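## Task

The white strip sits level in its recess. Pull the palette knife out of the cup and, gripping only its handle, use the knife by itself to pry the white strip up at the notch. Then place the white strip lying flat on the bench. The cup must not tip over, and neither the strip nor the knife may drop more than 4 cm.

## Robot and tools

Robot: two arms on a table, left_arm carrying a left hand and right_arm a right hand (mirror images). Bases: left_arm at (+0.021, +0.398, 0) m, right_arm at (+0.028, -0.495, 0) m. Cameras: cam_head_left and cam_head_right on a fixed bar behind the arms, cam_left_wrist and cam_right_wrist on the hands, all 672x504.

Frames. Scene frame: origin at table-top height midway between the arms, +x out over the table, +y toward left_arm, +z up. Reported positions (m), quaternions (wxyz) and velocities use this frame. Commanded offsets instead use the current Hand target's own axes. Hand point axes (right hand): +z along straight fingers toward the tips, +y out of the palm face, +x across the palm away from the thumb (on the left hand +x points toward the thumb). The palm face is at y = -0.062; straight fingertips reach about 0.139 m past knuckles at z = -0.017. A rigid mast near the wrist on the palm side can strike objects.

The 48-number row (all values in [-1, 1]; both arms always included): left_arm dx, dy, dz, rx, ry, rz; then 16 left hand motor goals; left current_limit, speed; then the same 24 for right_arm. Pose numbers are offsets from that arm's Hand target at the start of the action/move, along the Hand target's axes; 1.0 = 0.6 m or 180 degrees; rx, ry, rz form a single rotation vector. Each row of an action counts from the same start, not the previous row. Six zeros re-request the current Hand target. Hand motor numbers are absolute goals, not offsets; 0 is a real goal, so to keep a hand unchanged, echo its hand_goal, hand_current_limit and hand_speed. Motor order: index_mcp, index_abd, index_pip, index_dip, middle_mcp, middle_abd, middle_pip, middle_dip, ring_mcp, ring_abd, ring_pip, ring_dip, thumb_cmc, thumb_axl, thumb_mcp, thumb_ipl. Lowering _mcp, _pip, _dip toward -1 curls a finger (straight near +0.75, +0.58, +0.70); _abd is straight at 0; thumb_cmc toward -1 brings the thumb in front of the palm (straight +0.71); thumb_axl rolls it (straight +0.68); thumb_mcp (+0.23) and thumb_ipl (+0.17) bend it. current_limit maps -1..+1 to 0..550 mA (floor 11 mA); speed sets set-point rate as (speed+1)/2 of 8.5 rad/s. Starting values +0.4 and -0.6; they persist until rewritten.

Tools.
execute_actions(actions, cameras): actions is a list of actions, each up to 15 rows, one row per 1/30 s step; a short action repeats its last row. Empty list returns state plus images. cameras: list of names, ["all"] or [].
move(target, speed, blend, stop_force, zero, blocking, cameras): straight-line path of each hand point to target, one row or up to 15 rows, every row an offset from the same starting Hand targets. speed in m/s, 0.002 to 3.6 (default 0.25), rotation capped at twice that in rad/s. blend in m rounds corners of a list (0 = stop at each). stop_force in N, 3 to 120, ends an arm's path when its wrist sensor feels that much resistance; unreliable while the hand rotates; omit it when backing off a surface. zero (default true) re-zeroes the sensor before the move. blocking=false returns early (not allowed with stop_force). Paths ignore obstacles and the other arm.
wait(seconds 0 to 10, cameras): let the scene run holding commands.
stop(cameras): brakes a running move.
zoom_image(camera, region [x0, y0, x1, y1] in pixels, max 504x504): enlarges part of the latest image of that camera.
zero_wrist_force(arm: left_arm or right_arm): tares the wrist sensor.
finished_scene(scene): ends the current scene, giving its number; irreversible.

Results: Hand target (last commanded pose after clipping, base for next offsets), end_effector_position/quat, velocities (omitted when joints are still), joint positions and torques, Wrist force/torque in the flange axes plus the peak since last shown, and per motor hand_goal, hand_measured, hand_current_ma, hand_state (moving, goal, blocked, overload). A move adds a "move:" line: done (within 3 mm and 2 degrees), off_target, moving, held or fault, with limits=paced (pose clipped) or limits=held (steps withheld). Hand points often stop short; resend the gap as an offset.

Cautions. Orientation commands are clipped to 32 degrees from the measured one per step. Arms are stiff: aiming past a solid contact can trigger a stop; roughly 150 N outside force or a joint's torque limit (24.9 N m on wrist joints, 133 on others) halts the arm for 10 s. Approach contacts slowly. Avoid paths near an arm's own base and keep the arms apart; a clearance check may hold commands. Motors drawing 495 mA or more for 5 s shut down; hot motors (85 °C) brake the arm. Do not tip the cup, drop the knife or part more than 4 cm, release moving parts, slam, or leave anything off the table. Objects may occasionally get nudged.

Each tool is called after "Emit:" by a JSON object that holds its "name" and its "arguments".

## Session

Scene 1 done. Now scene 2.

Emit:
{"name": "execute_actions", "arguments": {"actions": [], "cameras": ["all"]}}

Emit:
{"name": "zoom_image", "arguments": {"camera": "cam_head_left", "region": [150, 100, 520, 420]}}

Emit:
{"name": "zoom_image", "arguments": {"camera": "cam_head_right", "region": [150, 100, 520, 420]}}

Scene clock: 0.00 s.
left_arm: end_effector_position=(+0.4229, +0.4996, +0.2300) hand_goal=(+0.754, +0.000, +0.576, +0.696, +0.754, +0.000, +0.576, +0.696, +0.754, +0.000, +0.576, +0.696, +0.714, +0.678, +0.226, +0.168) hand_measured=(+0.754, +0.000, +0.576, +0.696, +0.754, +0.000, +0.576, +0.696, +0.754, +0.000, +0.576, +0.696, +0.714, +0.678, +0.226, +0.168) hand_current_ma=(+0, +0, +0, +0, +0, +0, +0, +0, +0, +0, +0, +0, +0, +0, +0, +0) hand_state=(goal, goal, goal, goal, goal, goal, goal, goal, goal, goal, goal, goal, goal, goal, goal, goal) hand_current_limit=0.40 hand_speed=-0.60 end_effector_quat_wxyz=(+0.000, -0.021, +1.000, +0.000) | right_arm: end_effector_position=(+0.4283, -0.6042, +0.2300) hand_goal=(+0.754, +0.000, +0.576, +0.696, +0.754, +0.000, +0.576, +0.696, +0.754, +0.000, +0.576, +0.696, +0.714, +0.678, +0.226, +0.168) hand_measured=(+0.754, +0.000, +0.576, +0.696, +0.754, +0.000, +0.576, +0.696, +0.754, +0.000, +0.576, +0.696, +0.714, +0.678, +0.226, +0.168) hand_current_ma=(+0, +0, +0, +0, +0, +0, +0, +0, +0, +0, +0, +0, +0, +0, +0, +0) hand_state=(goal, goal, goal, goal, goal, goal, goal, goal, goal, goal, goal, goal, goal, goal, goal, goal) hand_current_limit=0.40 hand_speed=-0.60 end_effector_quat_wxyz=(+0.000, +1.000, -0.030, +0.000)
Joint positions: left_arm=[3.458 -1.419 -2.042 -1.252 1.571 -1.255] | right_arm=[-0.316 -1.723 2.042 -1.89 -1.571 1.255]
Joint velocities: within noise
Joint torques (N m): no reading
Motor temperatures (°C): left_arm=[27 28 29 32 36 37] | right_arm=[25 29 24 34 35 34]
Wrist force (N): no reading
Wrist torque (N m): no reading
Wrist force, peak (N): no reading
Hand target: left_arm +0.4229, +0.4996, +0.2300; +0.000, -0.021, +1.000, +0.000 | right_arm +0.4283, -0.6042, +0.2300; +0.000, +1.000, -0.030, +0.000

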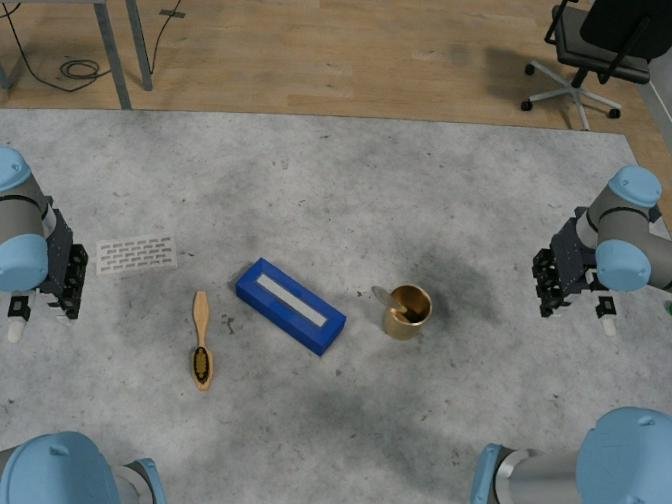

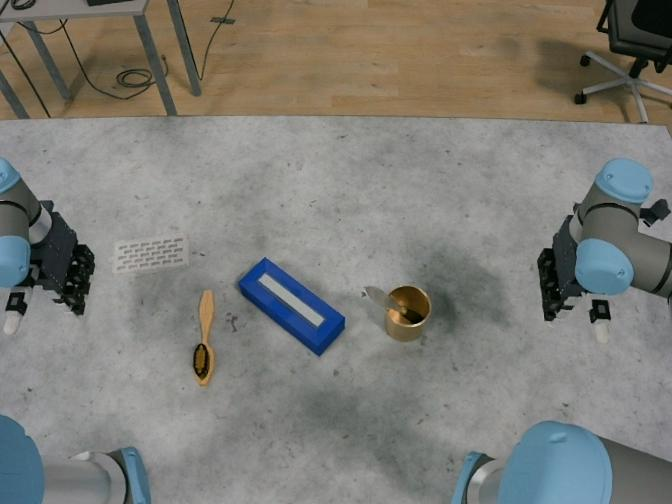

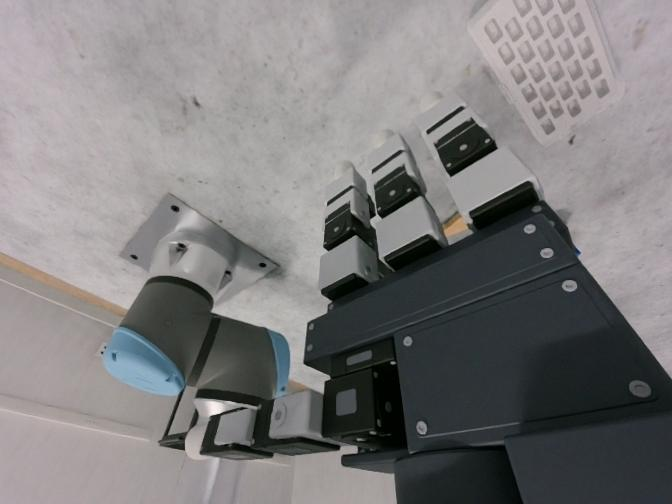

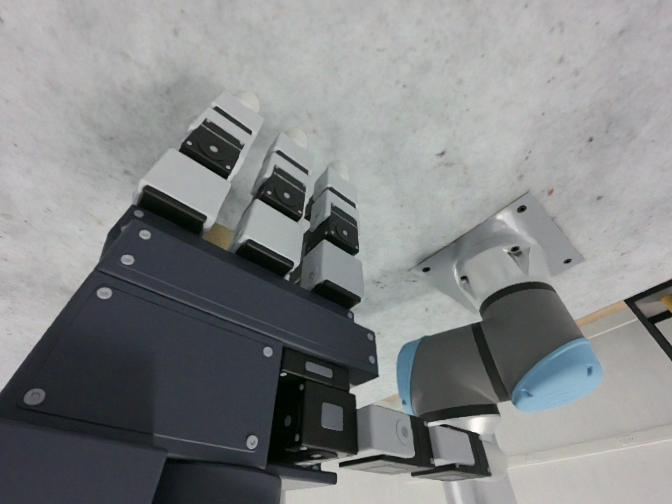

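Scaled by 1.362 from the camera's 672x504 image, which has a finer 960x720 frame.

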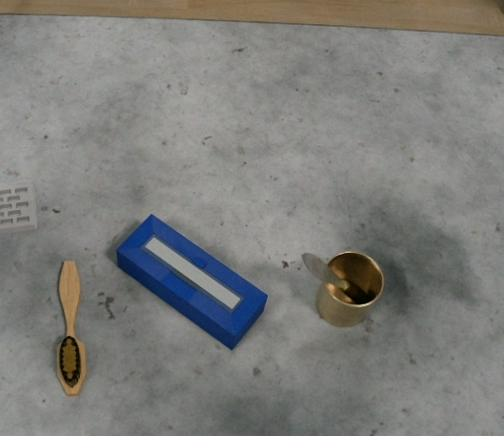

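Scaled by 1.362 from the camera's 672x504 image, which has a finer 960x720 frame.

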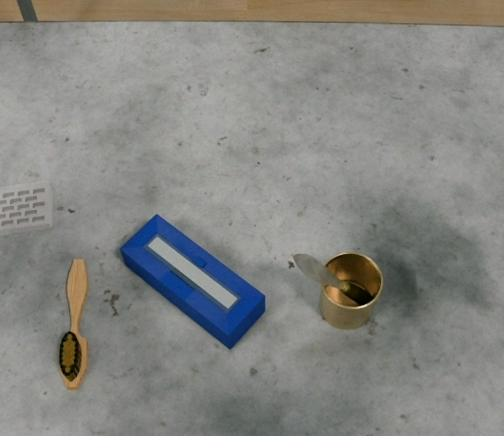

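Emit:
{"name": "zoom_image", "arguments": {"camera": "cam_head_left", "region": [225, 245, 355, 365]}}

Emit:
{"name": "zoom_image", "arguments": {"camera": "cam_head_right", "region": [225, 245, 355, 365]}}

Emit:
{"name": "zoom_image", "arguments": {"camera": "cam_head_left", "region": [350, 265, 450, 355]}}

Emit:
{"name": "zoom_image", "arguments": {"camera": "cam_head_right", "region": [345, 265, 445, 355]}}

Scaled by 3.877 from the camera's 672x504 image, which has a finer 960x720 frame.

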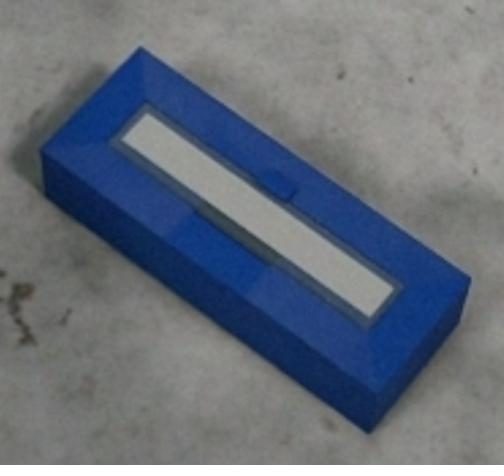

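Scaled by 3.877 from the camera's 672x504 image, which has a finer 960x720 frame.

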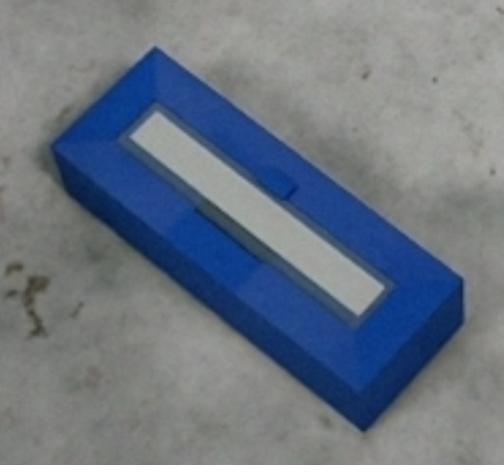

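Scaled by 5.040 from the camera's 672x504 image, which has a finer 960x720 frame.

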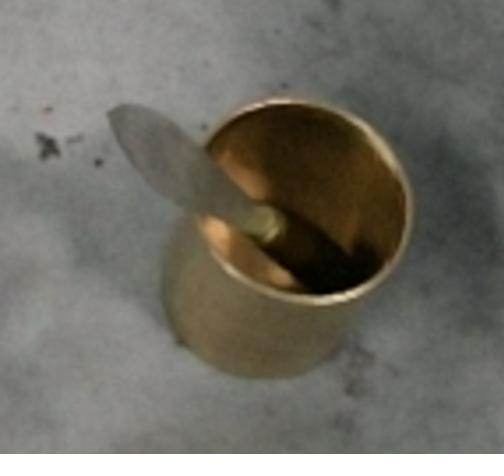

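Scaled by 5.040 from the camera's 672x504 image, which has a finer 960x720 frame.

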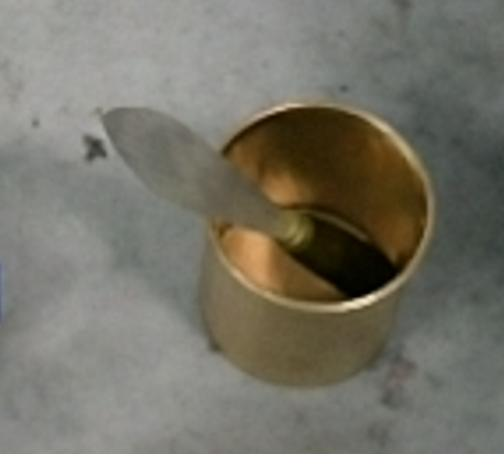

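Emit:
{"name": "move", "arguments": {"target": [0,0,0,0,0,0,0.754,0,0.576,0.696,0.754,0,0.576,0.696,0.754,0,0.576,0.696,0.714,0.678,0.226,0.168,0.2,-0.6,0.006,-0.6435,-0.1667,0,0,0,-0.51,0,-0.62,-0.12,-0.51,0,-0.62,-0.12,-0.51,0,-0.62,-0.12,-0.571,0.677,0.95,0.1676,0.3,-0.8], "cameras": ["cam_right_wrist","cam_head_left"], "speed": 0.2}}

Emit:
{"name": "zoom_image", "arguments": {"camera": "cam_right_wrist", "region": [200, 0, 560, 300]}}

Scene clock: 161.87 s.
left_arm: end_effector_position=(+0.4229, +0.4996, +0.2300) hand_goal=(+0.754, +0.000, +0.576, +0.696, +0.754, +0.000, +0.576, +0.696, +0.754, +0.000, +0.576, +0.696, +0.714, +0.678, +0.226, +0.168) hand_measured=(+0.754, +0.000, +0.576, +0.696, +0.754, +0.000, +0.576, +0.696, +0.754, +0.000, +0.576, +0.696, +0.714, +0.678, +0.224, +0.168) hand_current_ma=(-1, +0, +1, +0, -1, +0, +1, +0, -1, +0, +1, +0, +0, -1, -4, +0) hand_state=(goal, goal, goal, goal, goal, goal, goal, goal, goal, goal, goal, goal, goal, goal, goal, goal) hand_current_limit=0.20 hand_speed=-0.60 end_effector_quat_wxyz=(+0.000, -0.021, +1.000, +0.000) | right_arm: end_effector_position=(+0.4546, -0.2190, +0.3300) hand_goal=(-0.510, +0.000, -0.620, -0.120, -0.510, +0.000, -0.620, -0.120, -0.510, +0.000, -0.620, -0.120, -0.570, +0.678, +0.950, +0.168) hand_measured=(-0.320, +0.004, -0.574, -0.116, -0.494, +0.000, -0.618, -0.118, -0.492, +0.000, -0.616, -0.118, -0.530, +0.684, +0.944, +0.168) hand_current_ma=(+358, +0, +31, +0, +4, +0, +0, +0, +6, +0, +0, +0, +24, +1, -1, +0) hand_state=(blocked, goal, blocked, goal, goal, goal, goal, goal, goal, goal, goal, goal, blocked, goal, goal, goal) hand_current_limit=0.30 hand_speed=-0.80 end_effector_quat_wxyz=(+0.000, +1.000, -0.030, +0.000)
Joint positions: left_arm=[3.458 -1.419 -2.042 -1.252 1.571 -1.255] | right_arm=[0.497 -1.398 1.453 -1.626 -1.571 2.067]
Joint torques (N m): left_arm=[0.55 15.01 24.67 2.93 0.05 0.2] | right_arm=[7.11 -23 -30.71 0.41 -3.23 2.48]
Wrist force (N): left_arm=[0.0 -0.1 0.0] | right_arm=[0.2 0.1 -0.2]
Wrist torque (N m): left_arm=[-0.01 0.00 0.00] | right_arm=[0.25 -0.07 -0.01]
Wrist force, peak (N): left_arm=[-0.1 0.1 -0.3] | right_arm=[0.1 -1.2 -0.7]
Hand target: left_arm +0.4229, +0.4996, +0.2300; +0.000, -0.021, +1.000, +0.000 | right_arm +0.4546, -0.2190, +0.3300; +0.000, +1.000, -0.030, +0.000
Off the commanded pose: left_arm 0.000 m, 0 deg | right_arm 0.000 m, 0 deg.
move: done
camera_calibration:
cam_right_wrist: T_world_to_cam=[[-0.79961, -0.599918, -0.0268668, 0.269669], [-0.433959, 0.546326, 0.716385, 0.0359247], [-0.415094, 0.584488, -0.697188, 0.675242], [0, 0, 0, 1]] pos_world=[0.511509, -0.252518, 0.45228]
Images, in order (width x height): cam_head_left 672x504, cam_right_wrist 672x504.

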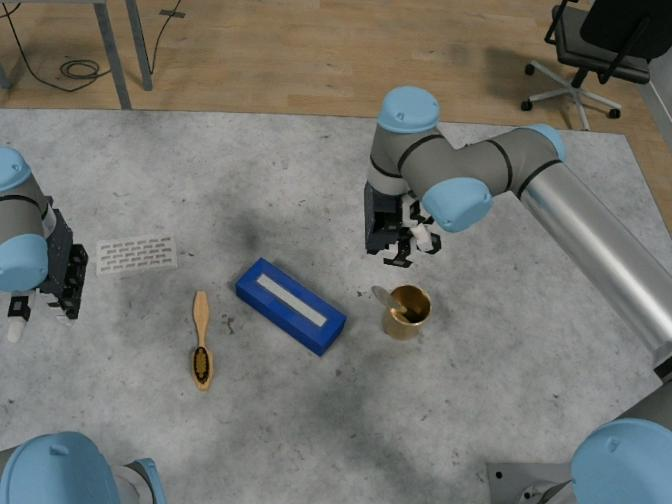

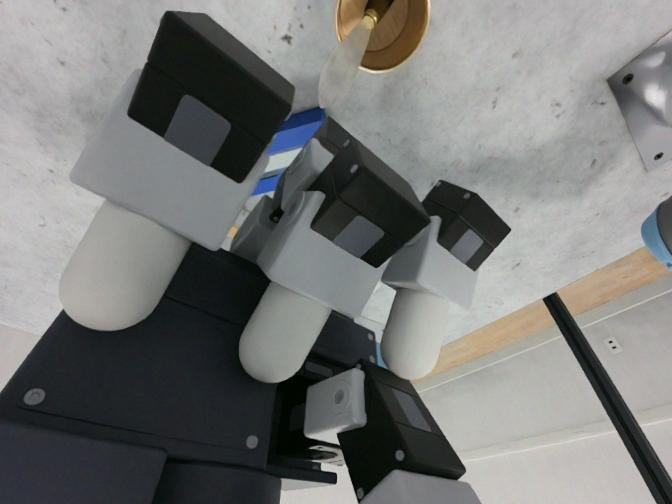

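Scaled by 1.400 from the camera's 672x504 image, which has a finer 960x720 frame.

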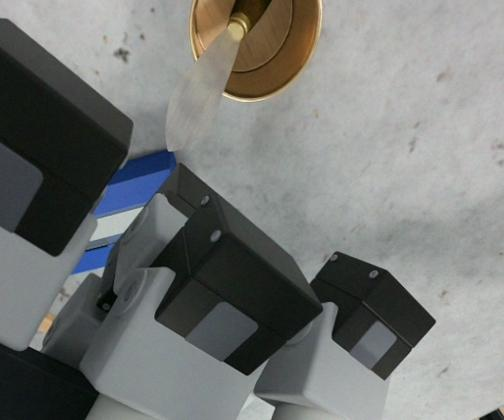

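Emit:
{"name": "execute_actions", "arguments": {"actions": []}}

Scene clock: 226.27 s.
left_arm: end_effector_position=(+0.4229, +0.4996, +0.2300) hand_goal=(+0.754, +0.000, +0.576, +0.696, +0.754, +0.000, +0.576, +0.696, +0.754, +0.000, +0.576, +0.696, +0.714, +0.678, +0.226, +0.168) hand_measured=(+0.754, +0.000, +0.576, +0.696, +0.754, +0.000, +0.576, +0.696, +0.754, +0.000, +0.576, +0.696, +0.714, +0.678, +0.224, +0.168) hand_current_ma=(-1, +0, +1, +0, -1, +0, +1, +0, -1, +0, +1, +0, +0, -1, -4, +0) hand_state=(goal, goal, goal, goal, goal, goal, goal, goal, goal, goal, goal, goal, goal, goal, goal, goal) hand_current_limit=0.20 hand_speed=-0.60 end_effector_quat_wxyz=(+0.000, -0.021, +1.000, +0.000) | right_arm: end_effector_position=(+0.4546, -0.2190, +0.3300) hand_goal=(-0.510, +0.000, -0.620, -0.120, -0.510, +0.000, -0.620, -0.120, -0.510, +0.000, -0.620, -0.120, -0.570, +0.678, +0.950, +0.168) hand_measured=(-0.320, +0.004, -0.574, -0.116, -0.494, +0.000, -0.618, -0.118, -0.492, +0.000, -0.616, -0.118, -0.530, +0.684, +0.944, +0.168) hand_current_ma=(+358, +0, +31, +0, +4, +0, +0, +0, +6, +0, +0, +0, +24, +1, -1, +0) hand_state=(blocked, goal, blocked, goal, goal, goal, goal, goal, goal, goal, goal, goal, blocked, goal, goal, goal) hand_current_limit=0.30 hand_speed=-0.80 end_effector_quat_wxyz=(+0.000, +1.000, -0.030, +0.000)
Joint positions: left_arm=[3.458 -1.419 -2.042 -1.252 1.571 -1.255] | right_arm=[0.497 -1.398 1.453 -1.626 -1.571 2.067]
Joint velocities: within noise
Joint torques (N m): left_arm=[0.51 15.26 24.89 2.95 0.02 0.25] | right_arm=[6.57 -23.89 -29.93 0.61 -3.18 2.48]
Motor temperatures (°C): left_arm=[27 28 29 32 36 37] | right_arm=[25 29 24 34 35 34]
Wrist force (N): left_arm=[0.0 -0.1 0.0] | right_arm=[0.0 0.2 0.0]
Wrist torque (N m): left_arm=[-0.01 0.00 0.00] | right_arm=[0.24 -0.05 -0.01]
Wrist force, peak (N): left_arm=[-0.1 0.1 0.3] | right_arm=[0.2 0.4 -0.2]
Hand target: left_arm +0.4229, +0.4996, +0.2300; +0.000, -0.021, +1.000, +0.000 | right_arm +0.4546, -0.2190, +0.3300; +0.000, +1.000, -0.030, +0.000
Off the commanded pose: left_arm 0.000 m, 0 deg | right_arm 0.000 m, 0 deg.
camera_calibration:
cam_right_wrist: T_world_to_cam=[[-0.79961, -0.599918, -0.0268668, 0.269749], [-0.433959, 0.546326, 0.716385, 0.0359681], [-0.415094, 0.584488, -0.697188, 0.675284], [0, 0, 0, 1]] pos_world=[0.511609, -0.252518, 0.45228]

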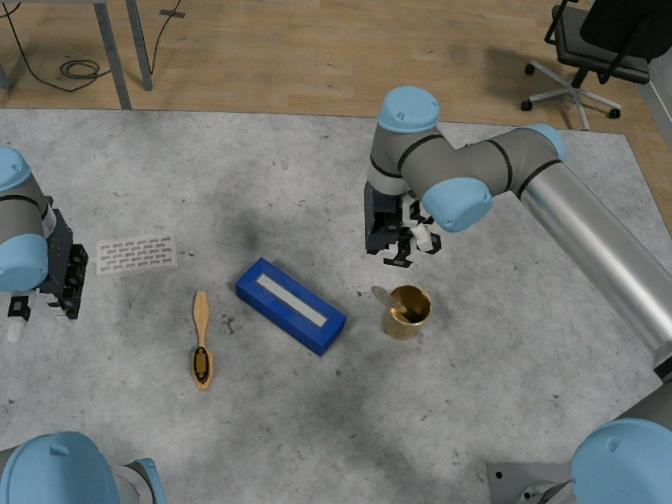

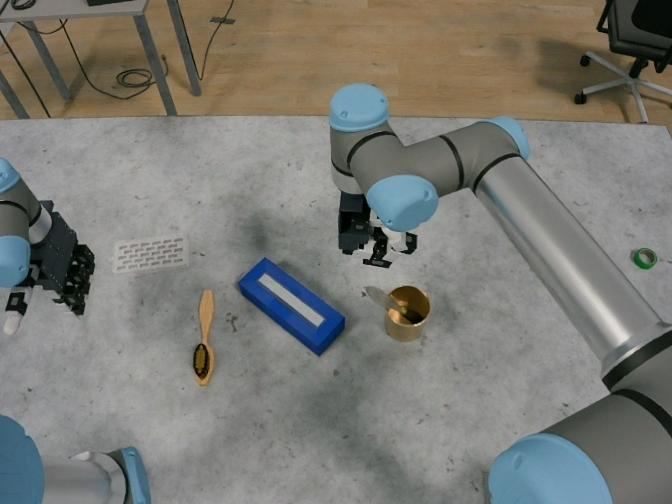

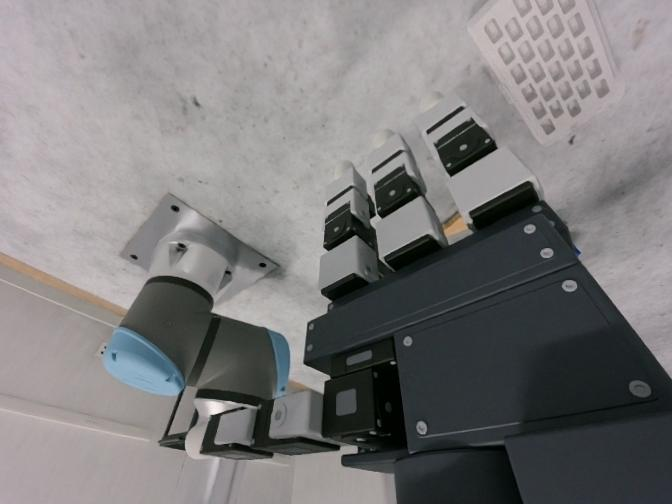

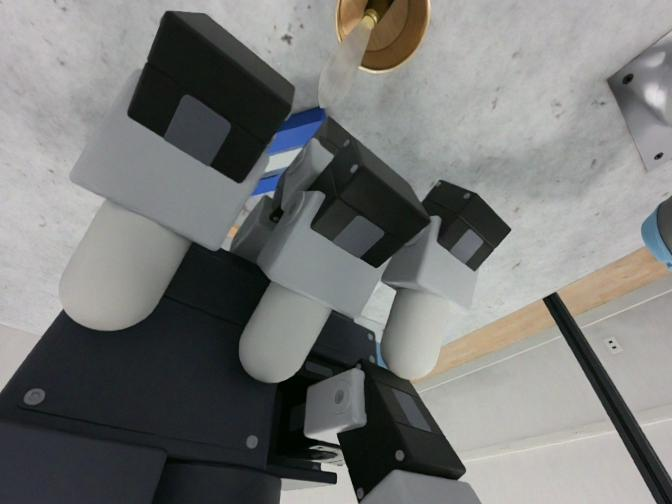

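Emit:
{"name": "zoom_image", "arguments": {"camera": "cam_head_left", "region": [340, 260, 460, 350]}}

Emit:
{"name": "zoom_image", "arguments": {"camera": "cam_head_right", "region": [340, 260, 460, 350]}}

Emit:
{"name": "zoom_image", "arguments": {"camera": "cam_right_wrist", "region": [290, 0, 450, 120]}}

Emit:
{"name": "zoom_image", "arguments": {"camera": "cam_head_left", "region": [220, 240, 360, 360]}}

Emit:
{"name": "zoom_image", "arguments": {"camera": "cam_head_right", "region": [220, 240, 360, 360]}}

Scaled by 4.200 from the camera's 672x504 image, which has a finer 960x720 frame.

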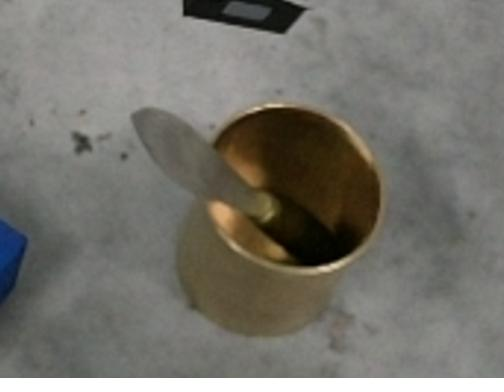

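Scaled by 4.200 from the camera's 672x504 image, which has a finer 960x720 frame.

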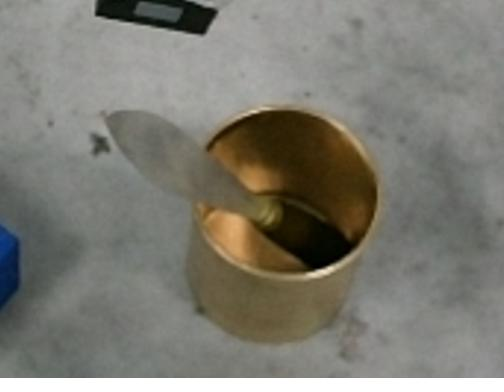

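Scaled by 3.150 from the camera's 672x504 image, which has a finer 960x720 frame.

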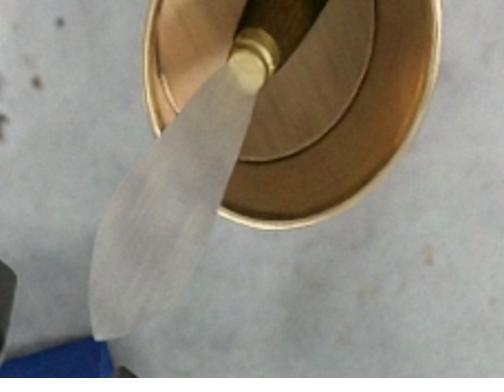

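Scaled by 3.600 from the camera's 672x504 image, which has a finer 960x720 frame.

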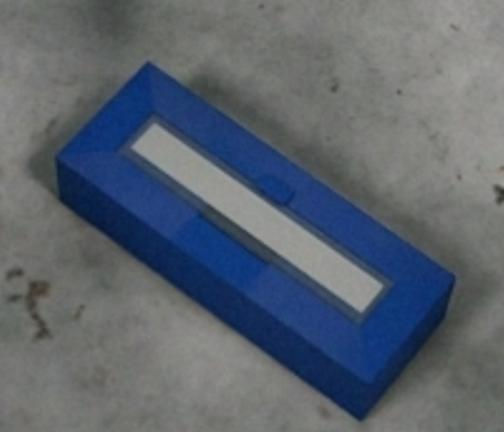

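Scaled by 3.600 from the camera's 672x504 image, which has a finer 960x720 frame.

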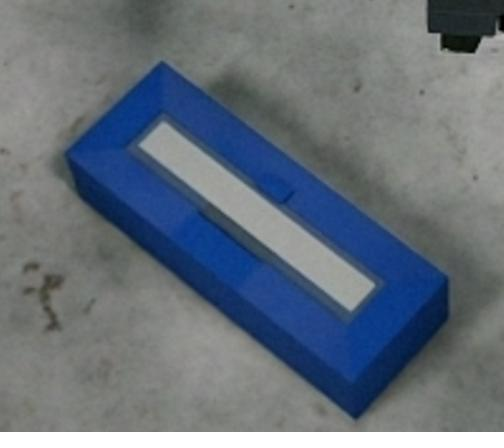

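Emit:
{"name": "move", "arguments": {"target": [0,0,0,0,0,0,0.754,0,0.576,0.696,0.754,0,0.576,0.696,0.754,0,0.576,0.696,0.714,0.678,0.226,0.168,0.2,-0.6,0.2089,0.2262,0.1467,0,0,0,-0.28,0,-0.58,-0.12,-0.48,0,-0.62,-0.12,-0.48,0,-0.62,-0.12,-0.53,0.677,0.95,0.1676,0.3,-0.8], "speed": 0.2, "cameras": ["cam_right_wrist"]}}

Emit:
{"name": "zoom_image", "arguments": {"camera": "cam_right_wrist", "region": [210, 130, 460, 320]}}

Scene clock: 551.67 s.
left_arm: end_effector_position=(+0.4229, +0.4996, +0.2300) hand_goal=(+0.754, +0.000, +0.576, +0.696, +0.754, +0.000, +0.576, +0.696, +0.754, +0.000, +0.576, +0.696, +0.714, +0.678, +0.226, +0.168) hand_measured=(+0.754, +0.000, +0.576, +0.696, +0.754, +0.000, +0.576, +0.696, +0.754, +0.000, +0.576, +0.696, +0.714, +0.678, +0.224, +0.168) hand_current_ma=(-1, +0, +1, +0, -1, +0, +1, +0, -1, +0, +1, +0, +0, -1, -4, +0) hand_state=(goal, goal, goal, goal, goal, goal, goal, goal, goal, goal, goal, goal, goal, goal, goal, goal) hand_current_limit=0.20 hand_speed=-0.60 end_effector_quat_wxyz=(+0.000, -0.021, +1.000, +0.000) | right_arm: end_effector_position=(+0.5717, -0.3618, +0.2420) hand_goal=(-0.280, +0.000, -0.580, -0.120, -0.480, +0.000, -0.620, -0.120, -0.480, +0.000, -0.620, -0.120, -0.530, +0.678, +0.950, +0.168) hand_measured=(-0.274, +0.004, -0.574, -0.124, -0.474, +0.000, -0.618, -0.118, -0.474, +0.000, -0.616, -0.118, -0.528, +0.680, +0.944, +0.168) hand_current_ma=(+0, +0, +0, +0, +0, +0, +0, +0, +1, +0, +0, +0, +0, +0, -1, +0) hand_state=(goal, goal, goal, goal, goal, goal, goal, goal, goal, goal, goal, goal, goal, goal, goal, goal) hand_current_limit=0.30 hand_speed=-0.80 end_effector_quat_wxyz=(+0.000, +1.000, -0.030, +0.000)
Joint positions: left_arm=[3.458 -1.419 -2.042 -1.252 1.571 -1.255] | right_arm=[0.202 -1.29 1.546 -1.827 -1.571 1.773]
Joint torques (N m): left_arm=[0.85 15.69 25.07 3.16 0.06 0.3] | right_arm=[-5.3 -28.29 -29.8 -5.13 2.67 -2.31]
Wrist force (N): left_arm=[0.0 0.0 0.0] | right_arm=[0.0 -0.2 -0.3]
Wrist torque (N m): left_arm=[-0.02 -0.01 0.00] | right_arm=[0.20 -0.05 0.09]
Wrist force, peak (N): left_arm=[0.0 -0.2 0.4] | right_arm=[0.7 1.1 0.6]
Hand target: left_arm +0.4229, +0.4996, +0.2300; +0.000, -0.021, +1.000, +0.000 | right_arm +0.5718, -0.3619, +0.2420; +0.000, +1.000, -0.030, +0.000
Off the commanded pose: left_arm 0.000 m, 0 deg | right_arm 0.000 m, 0 deg.
move: done
camera_calibration:
cam_right_wrist: T_world_to_cam=[[-0.79961, -0.599918, -0.0268668, 0.275271], [-0.433959, 0.546326, 0.716385, 0.227798], [-0.415094, 0.584488, -0.697188, 0.745962], [0, 0, 0, 1]] pos_world=[0.628609, -0.395318, 0.36428]
Images, in order (width x height): cam_right_wrist 672x504.

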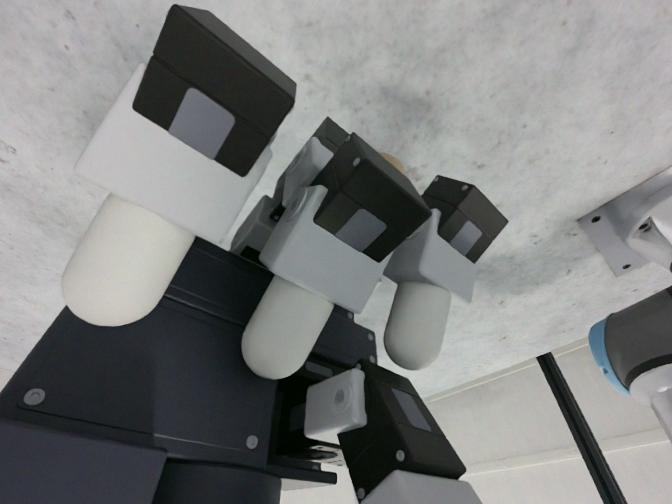

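Scaled by 2.016 from the camera's 672x504 image, which has a finer 960x720 frame.

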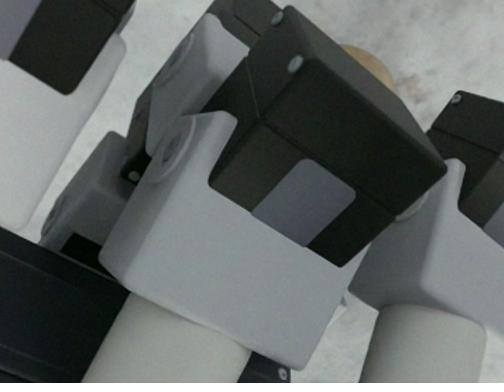

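Emit:
{"name": "move", "arguments": {"target": [0,0,0,0,0,0,0.754,0,0.576,0.696,0.754,0,0.576,0.696,0.754,0,0.576,0.696,0.714,0.678,0.226,0.168,0.2,-0.6,-0.13,-0.2262,-0.1467,0,0,0,-0.28,0,-0.58,-0.12,-0.48,0,-0.62,-0.12,-0.48,0,-0.62,-0.12,-0.53,0.677,0.95,0.1676,0.3,-0.8], "speed": 0.3, "cameras": ["all"]}}

Emit:
{"name": "zoom_image", "arguments": {"camera": "cam_head_left", "region": [365, 280, 435, 335]}}

Emit:
{"name": "zoom_image", "arguments": {"camera": "cam_head_right", "region": [360, 280, 430, 335]}}

Emit:
{"name": "zoom_image", "arguments": {"camera": "cam_right_wrist", "region": [290, 0, 450, 120]}}

Scene clock: 590.53 s.
left_arm: end_effector_position=(+0.4229, +0.4996, +0.2300) hand_goal=(+0.754, +0.000, +0.576, +0.696, +0.754, +0.000, +0.576, +0.696, +0.754, +0.000, +0.576, +0.696, +0.714, +0.678, +0.226, +0.168) hand_measured=(+0.754, +0.000, +0.576, +0.696, +0.754, +0.000, +0.576, +0.696, +0.754, +0.000, +0.576, +0.696, +0.714, +0.678, +0.224, +0.168) hand_current_ma=(-1, +0, +1, +0, -1, +0, +1, +0, -1, +0, +1, +0, +0, -1, -4, +0) hand_state=(goal, goal, goal, goal, goal, goal, goal, goal, goal, goal, goal, goal, goal, goal, goal, goal) hand_current_limit=0.20 hand_speed=-0.60 end_effector_quat_wxyz=(+0.000, -0.021, +1.000, +0.000) | right_arm: end_effector_position=(+0.5019, -0.2218, +0.3300) hand_goal=(-0.280, +0.000, -0.580, -0.120, -0.480, +0.000, -0.620, -0.120, -0.480, +0.000, -0.620, -0.120, -0.530, +0.678, +0.950, +0.168) hand_measured=(-0.274, +0.004, -0.576, -0.124, -0.474, +0.000, -0.618, -0.118, -0.474, +0.000, -0.616, -0.118, -0.528, +0.680, +0.946, +0.168) hand_current_ma=(+0, +0, +0, +0, +0, +0, +0, +0, +1, +0, +0, +0, +0, +0, -1, +0) hand_state=(goal, goal, goal, goal, goal, goal, goal, goal, goal, goal, goal, goal, goal, goal, goal, goal) hand_current_limit=0.30 hand_speed=-0.80 end_effector_quat_wxyz=(+0.000, +1.000, -0.030, +0.000)
Joint positions: left_arm=[3.458 -1.419 -2.042 -1.252 1.571 -1.255] | right_arm=[0.459 -1.31 1.344 -1.605 -1.571 2.03]
Joint torques (N m): left_arm=[1.09 15.81 25.1 3.29 -0.04 0.29] | right_arm=[7.33 -27.46 -30.37 0.36 -3.33 2.28]
Wrist force (N): left_arm=[0.0 0.0 0.0] | right_arm=[0.2 0.1 -0.1]
Wrist torque (N m): left_arm=[-0.01 0.00 0.00] | right_arm=[0.23 -0.07 -0.01]
Wrist force, peak (N): left_arm=[0.0 0.0 0.4] | right_arm=[0.9 1.4 0.9]
Hand target: left_arm +0.4229, +0.4996, +0.2300; +0.000, -0.021, +1.000, +0.000 | right_arm +0.5019, -0.2218, +0.3300; +0.000, +1.000, -0.030, +0.000
Off the commanded pose: left_arm 0.000 m, 0 deg | right_arm 0.000 m, 0 deg.
move: done
camera_calibration:
cam_right_wrist: T_world_to_cam=[[-0.79961, -0.599918, -0.0268668, 0.305809], [-0.433959, 0.546326, 0.716385, 0.0580523], [-0.415094, 0.584488, -0.697188, 0.696443], [0, 0, 0, 1]] pos_world=[0.558809, -0.255318, 0.45218]

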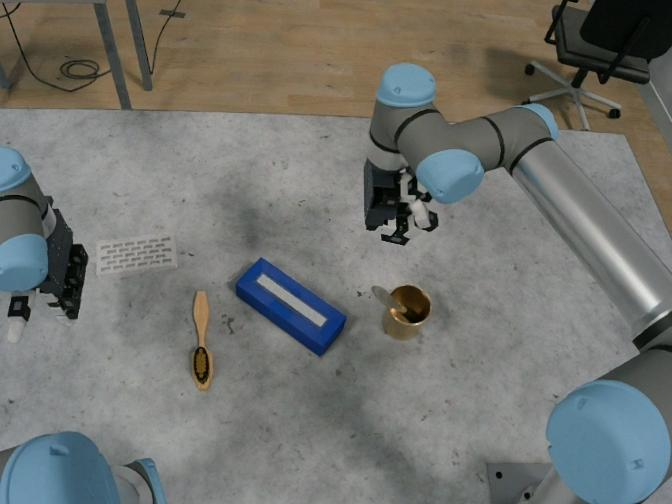

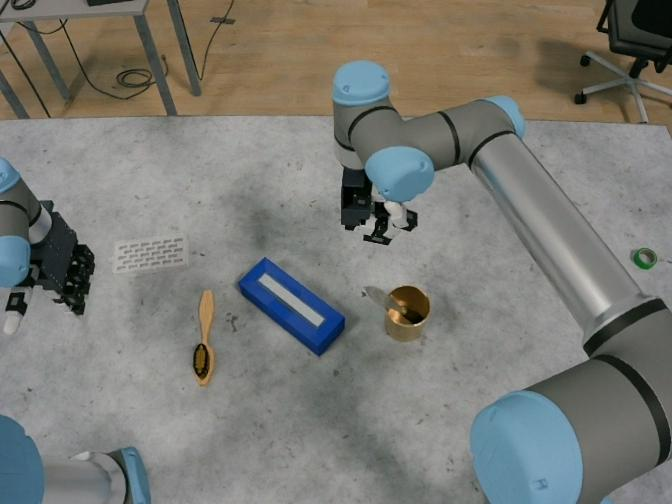

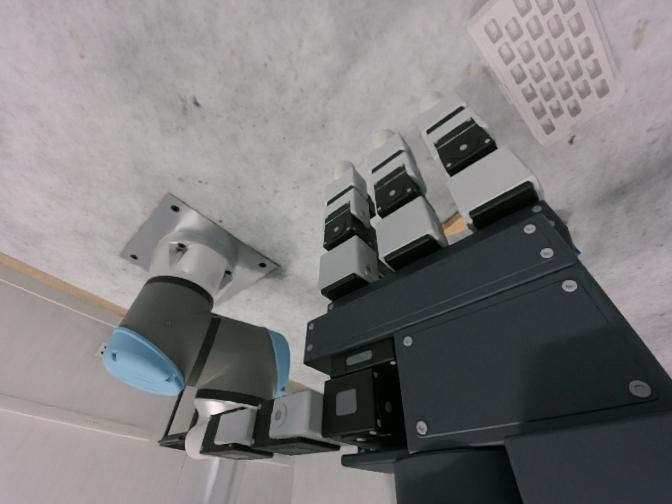

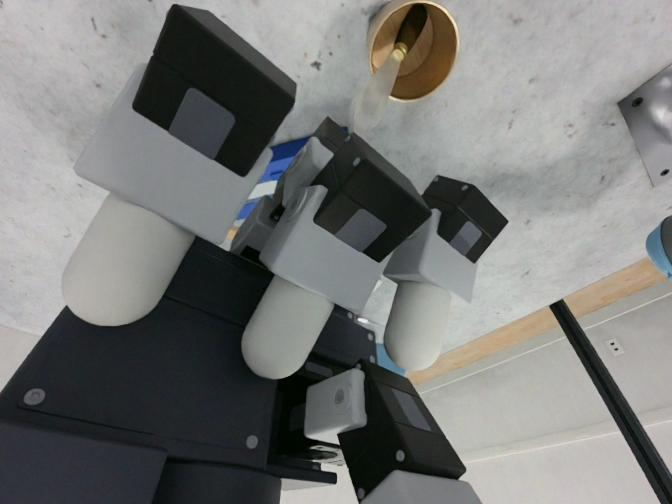

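Scaled by 7.200 from the camera's 672x504 image, which has a finer 960x720 frame.

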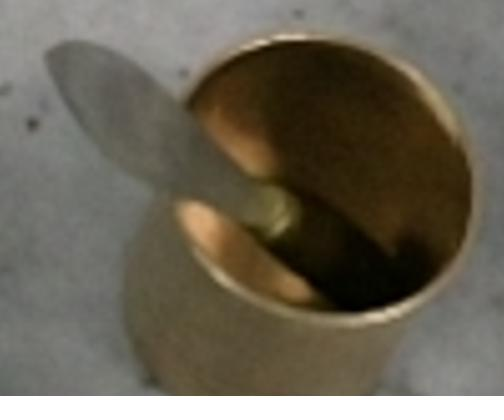

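Scaled by 7.200 from the camera's 672x504 image, which has a finer 960x720 frame.

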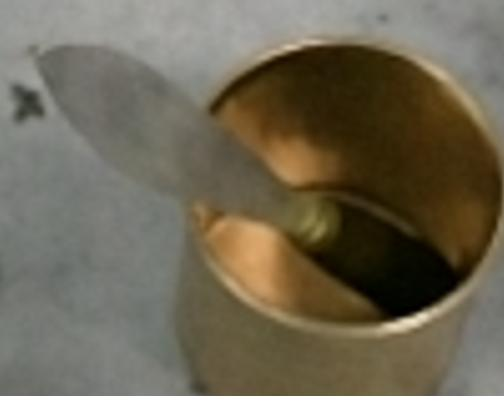

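Scaled by 3.150 from the camera's 672x504 image, which has a finer 960x720 frame.

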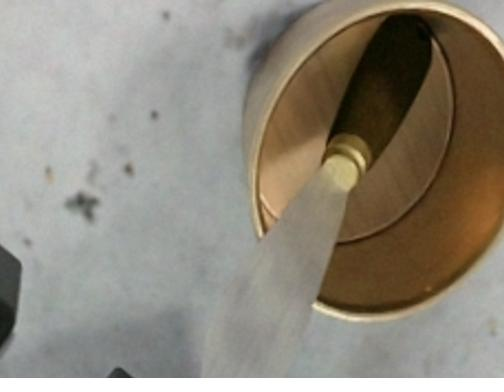

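Emit:
{"name": "zoom_image", "arguments": {"camera": "cam_right_wrist", "region": [330, 0, 470, 140]}}

Scaled by 3.600 from the camera's 672x504 image, which has a finer 960x720 frame.

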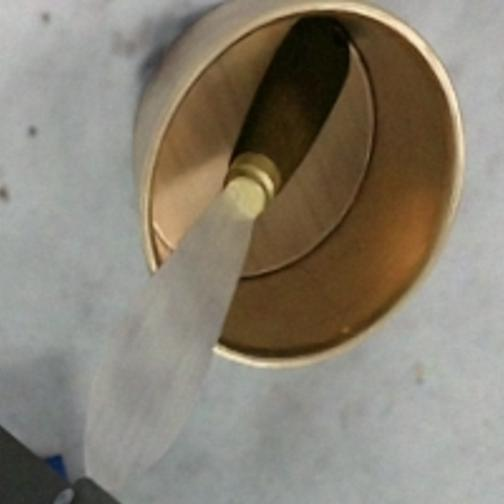

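Emit:
{"name": "move", "arguments": {"target": [[0,0,0,0,0,0,0.754,0,0.576,0.696,0.754,0,0.576,0.696,0.754,0,0.576,0.696,0.714,0.678,0.226,0.168,0.2,-0.6,-0.2384,-0.0224,0,0,0,0,-0.28,0,-0.58,-0.12,-0.48,0,-0.62,-0.12,-0.48,0,-0.62,-0.12,-0.53,0.677,0.95,0.1676,0.3,-0.8],[0,0,0,0,0,0,0.754,0,0.576,0.696,0.754,0,0.576,0.696,0.754,0,0.576,0.696,0.714,0.678,0.226,0.168,0.2,-0.6,-0.2384,-0.0224,0,0.179,0.2605,-0.4489,-0.28,0,-0.58,-0.12,-0.48,0,-0.62,-0.12,-0.48,0,-0.62,-0.12,-0.53,0.677,0.95,0.1676,0.3,-0.8]], "speed": 0.3, "blend": [0.02,0], "cameras": ["all"]}}

Scene clock: 718.17 s.
left_arm: end_effector_position=(+0.4229, +0.4996, +0.2300) hand_goal=(+0.754, +0.000, +0.576, +0.696, +0.754, +0.000, +0.576, +0.696, +0.754, +0.000, +0.576, +0.696, +0.714, +0.678, +0.226, +0.168) hand_measured=(+0.754, +0.000, +0.576, +0.696, +0.754, +0.000, +0.576, +0.696, +0.754, +0.000, +0.576, +0.696, +0.714, +0.678, +0.224, +0.168) hand_current_ma=(-1, +0, +1, +0, -1, +0, +1, +0, -1, +0, +1, +0, +0, -1, -4, +0) hand_state=(goal, goal, goal, goal, goal, goal, goal, goal, goal, goal, goal, goal, goal, goal, goal, goal) hand_current_limit=0.20 hand_speed=-0.60 end_effector_quat_wxyz=(+0.000, -0.021, +1.000, +0.000) | right_arm: end_effector_position=(+0.3599, -0.1999, +0.3300) hand_goal=(-0.280, +0.000, -0.580, -0.120, -0.480, +0.000, -0.620, -0.120, -0.480, +0.000, -0.620, -0.120, -0.530, +0.678, +0.950, +0.168) hand_measured=(-0.274, +0.004, -0.576, -0.122, -0.474, +0.000, -0.618, -0.118, -0.474, +0.000, -0.618, -0.118, -0.528, +0.676, +0.946, +0.168) hand_current_ma=(+0, +0, +0, +0, +0, +0, +0, +0, +1, +0, +0, +0, +0, +0, +0, +0) hand_state=(goal, goal, goal, goal, goal, goal, goal, goal, goal, goal, goal, goal, goal, goal, goal, goal) hand_current_limit=0.30 hand_speed=-0.80 end_effector_quat_wxyz=(-0.237, +0.669, +0.601, +0.367)
Joint positions: left_arm=[3.458 -1.419 -2.042 -1.252 1.571 -1.255] | right_arm=[0.137 -2.251 2.388 -2.113 -0.737 0.366]
Joint torques (N m): left_arm=[1.17 16.07 25.47 3.38 0.05 0.4] | right_arm=[-6.44 -2.06 -31.73 0.02 4.17 -2.55]
Wrist force (N): left_arm=[0.0 0.1 -0.1] | right_arm=[1.7 0.3 0.4]
Wrist torque (N m): left_arm=[0.01 0.00 0.00] | right_arm=[0.09 0.08 0.37]
Wrist force, peak (N): left_arm=[0.0 -0.2 0.3] | right_arm=[1.8 0.3 0.0]
Hand target: left_arm +0.4229, +0.4996, +0.2300; +0.000, -0.021, +1.000, +0.000 | right_arm +0.3599, -0.1999, +0.3300; -0.237, +0.669, +0.601, +0.367
Off the commanded pose: left_arm 0.000 m, 0 deg | right_arm 0.000 m, 0 deg.
move: done
camera_calibration:
cam_right_wrist: T_world_to_cam=[[0.632761, -0.566603, -0.527802, -0.138114], [-0.659547, -0.751492, 0.016033, 0.037306], [-0.405723, 0.337965, -0.849216, 0.622258], [0, 0, 0, 1]] pos_world=[0.364463, -0.260522, 0.454937]

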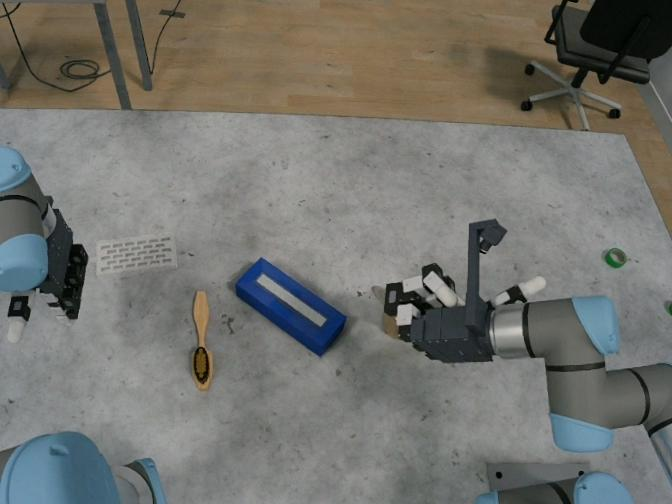

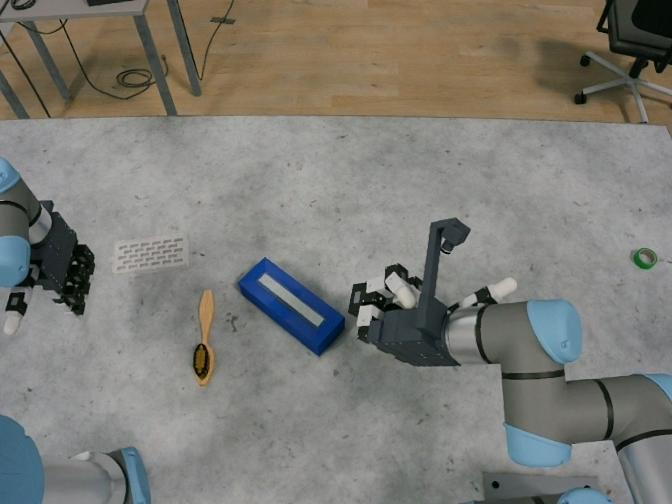

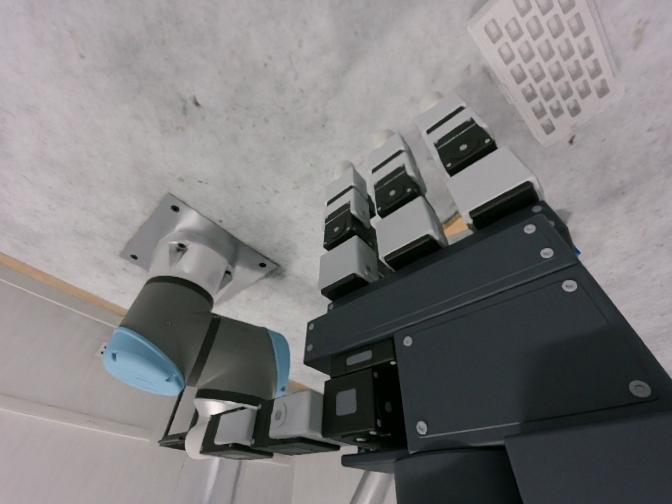

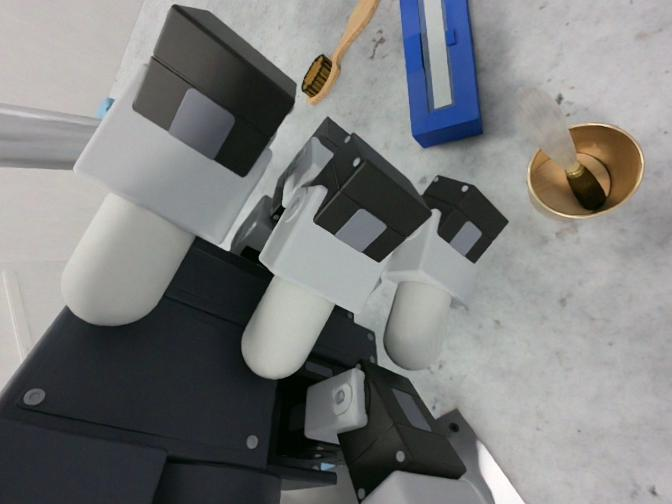

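Emit:
{"name": "zoom_image", "arguments": {"camera": "cam_right_wrist", "region": [500, 70, 660, 230]}}

Emit:
{"name": "zoom_image", "arguments": {"camera": "cam_right_wrist", "region": [390, 0, 500, 150]}}

Scaled by 3.150 from the camera's 672x504 image, which has a finer 960x720 frame.

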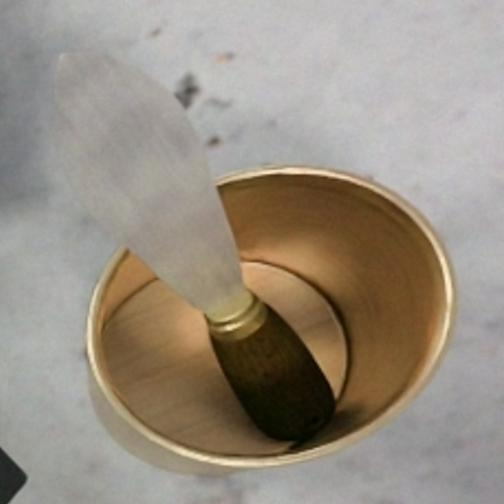

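Scaled by 3.360 from the camera's 672x504 image, which has a finer 960x720 frame.

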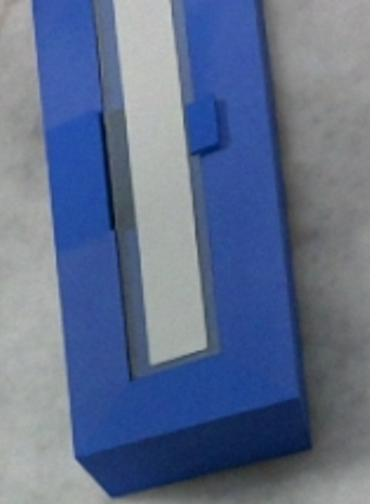

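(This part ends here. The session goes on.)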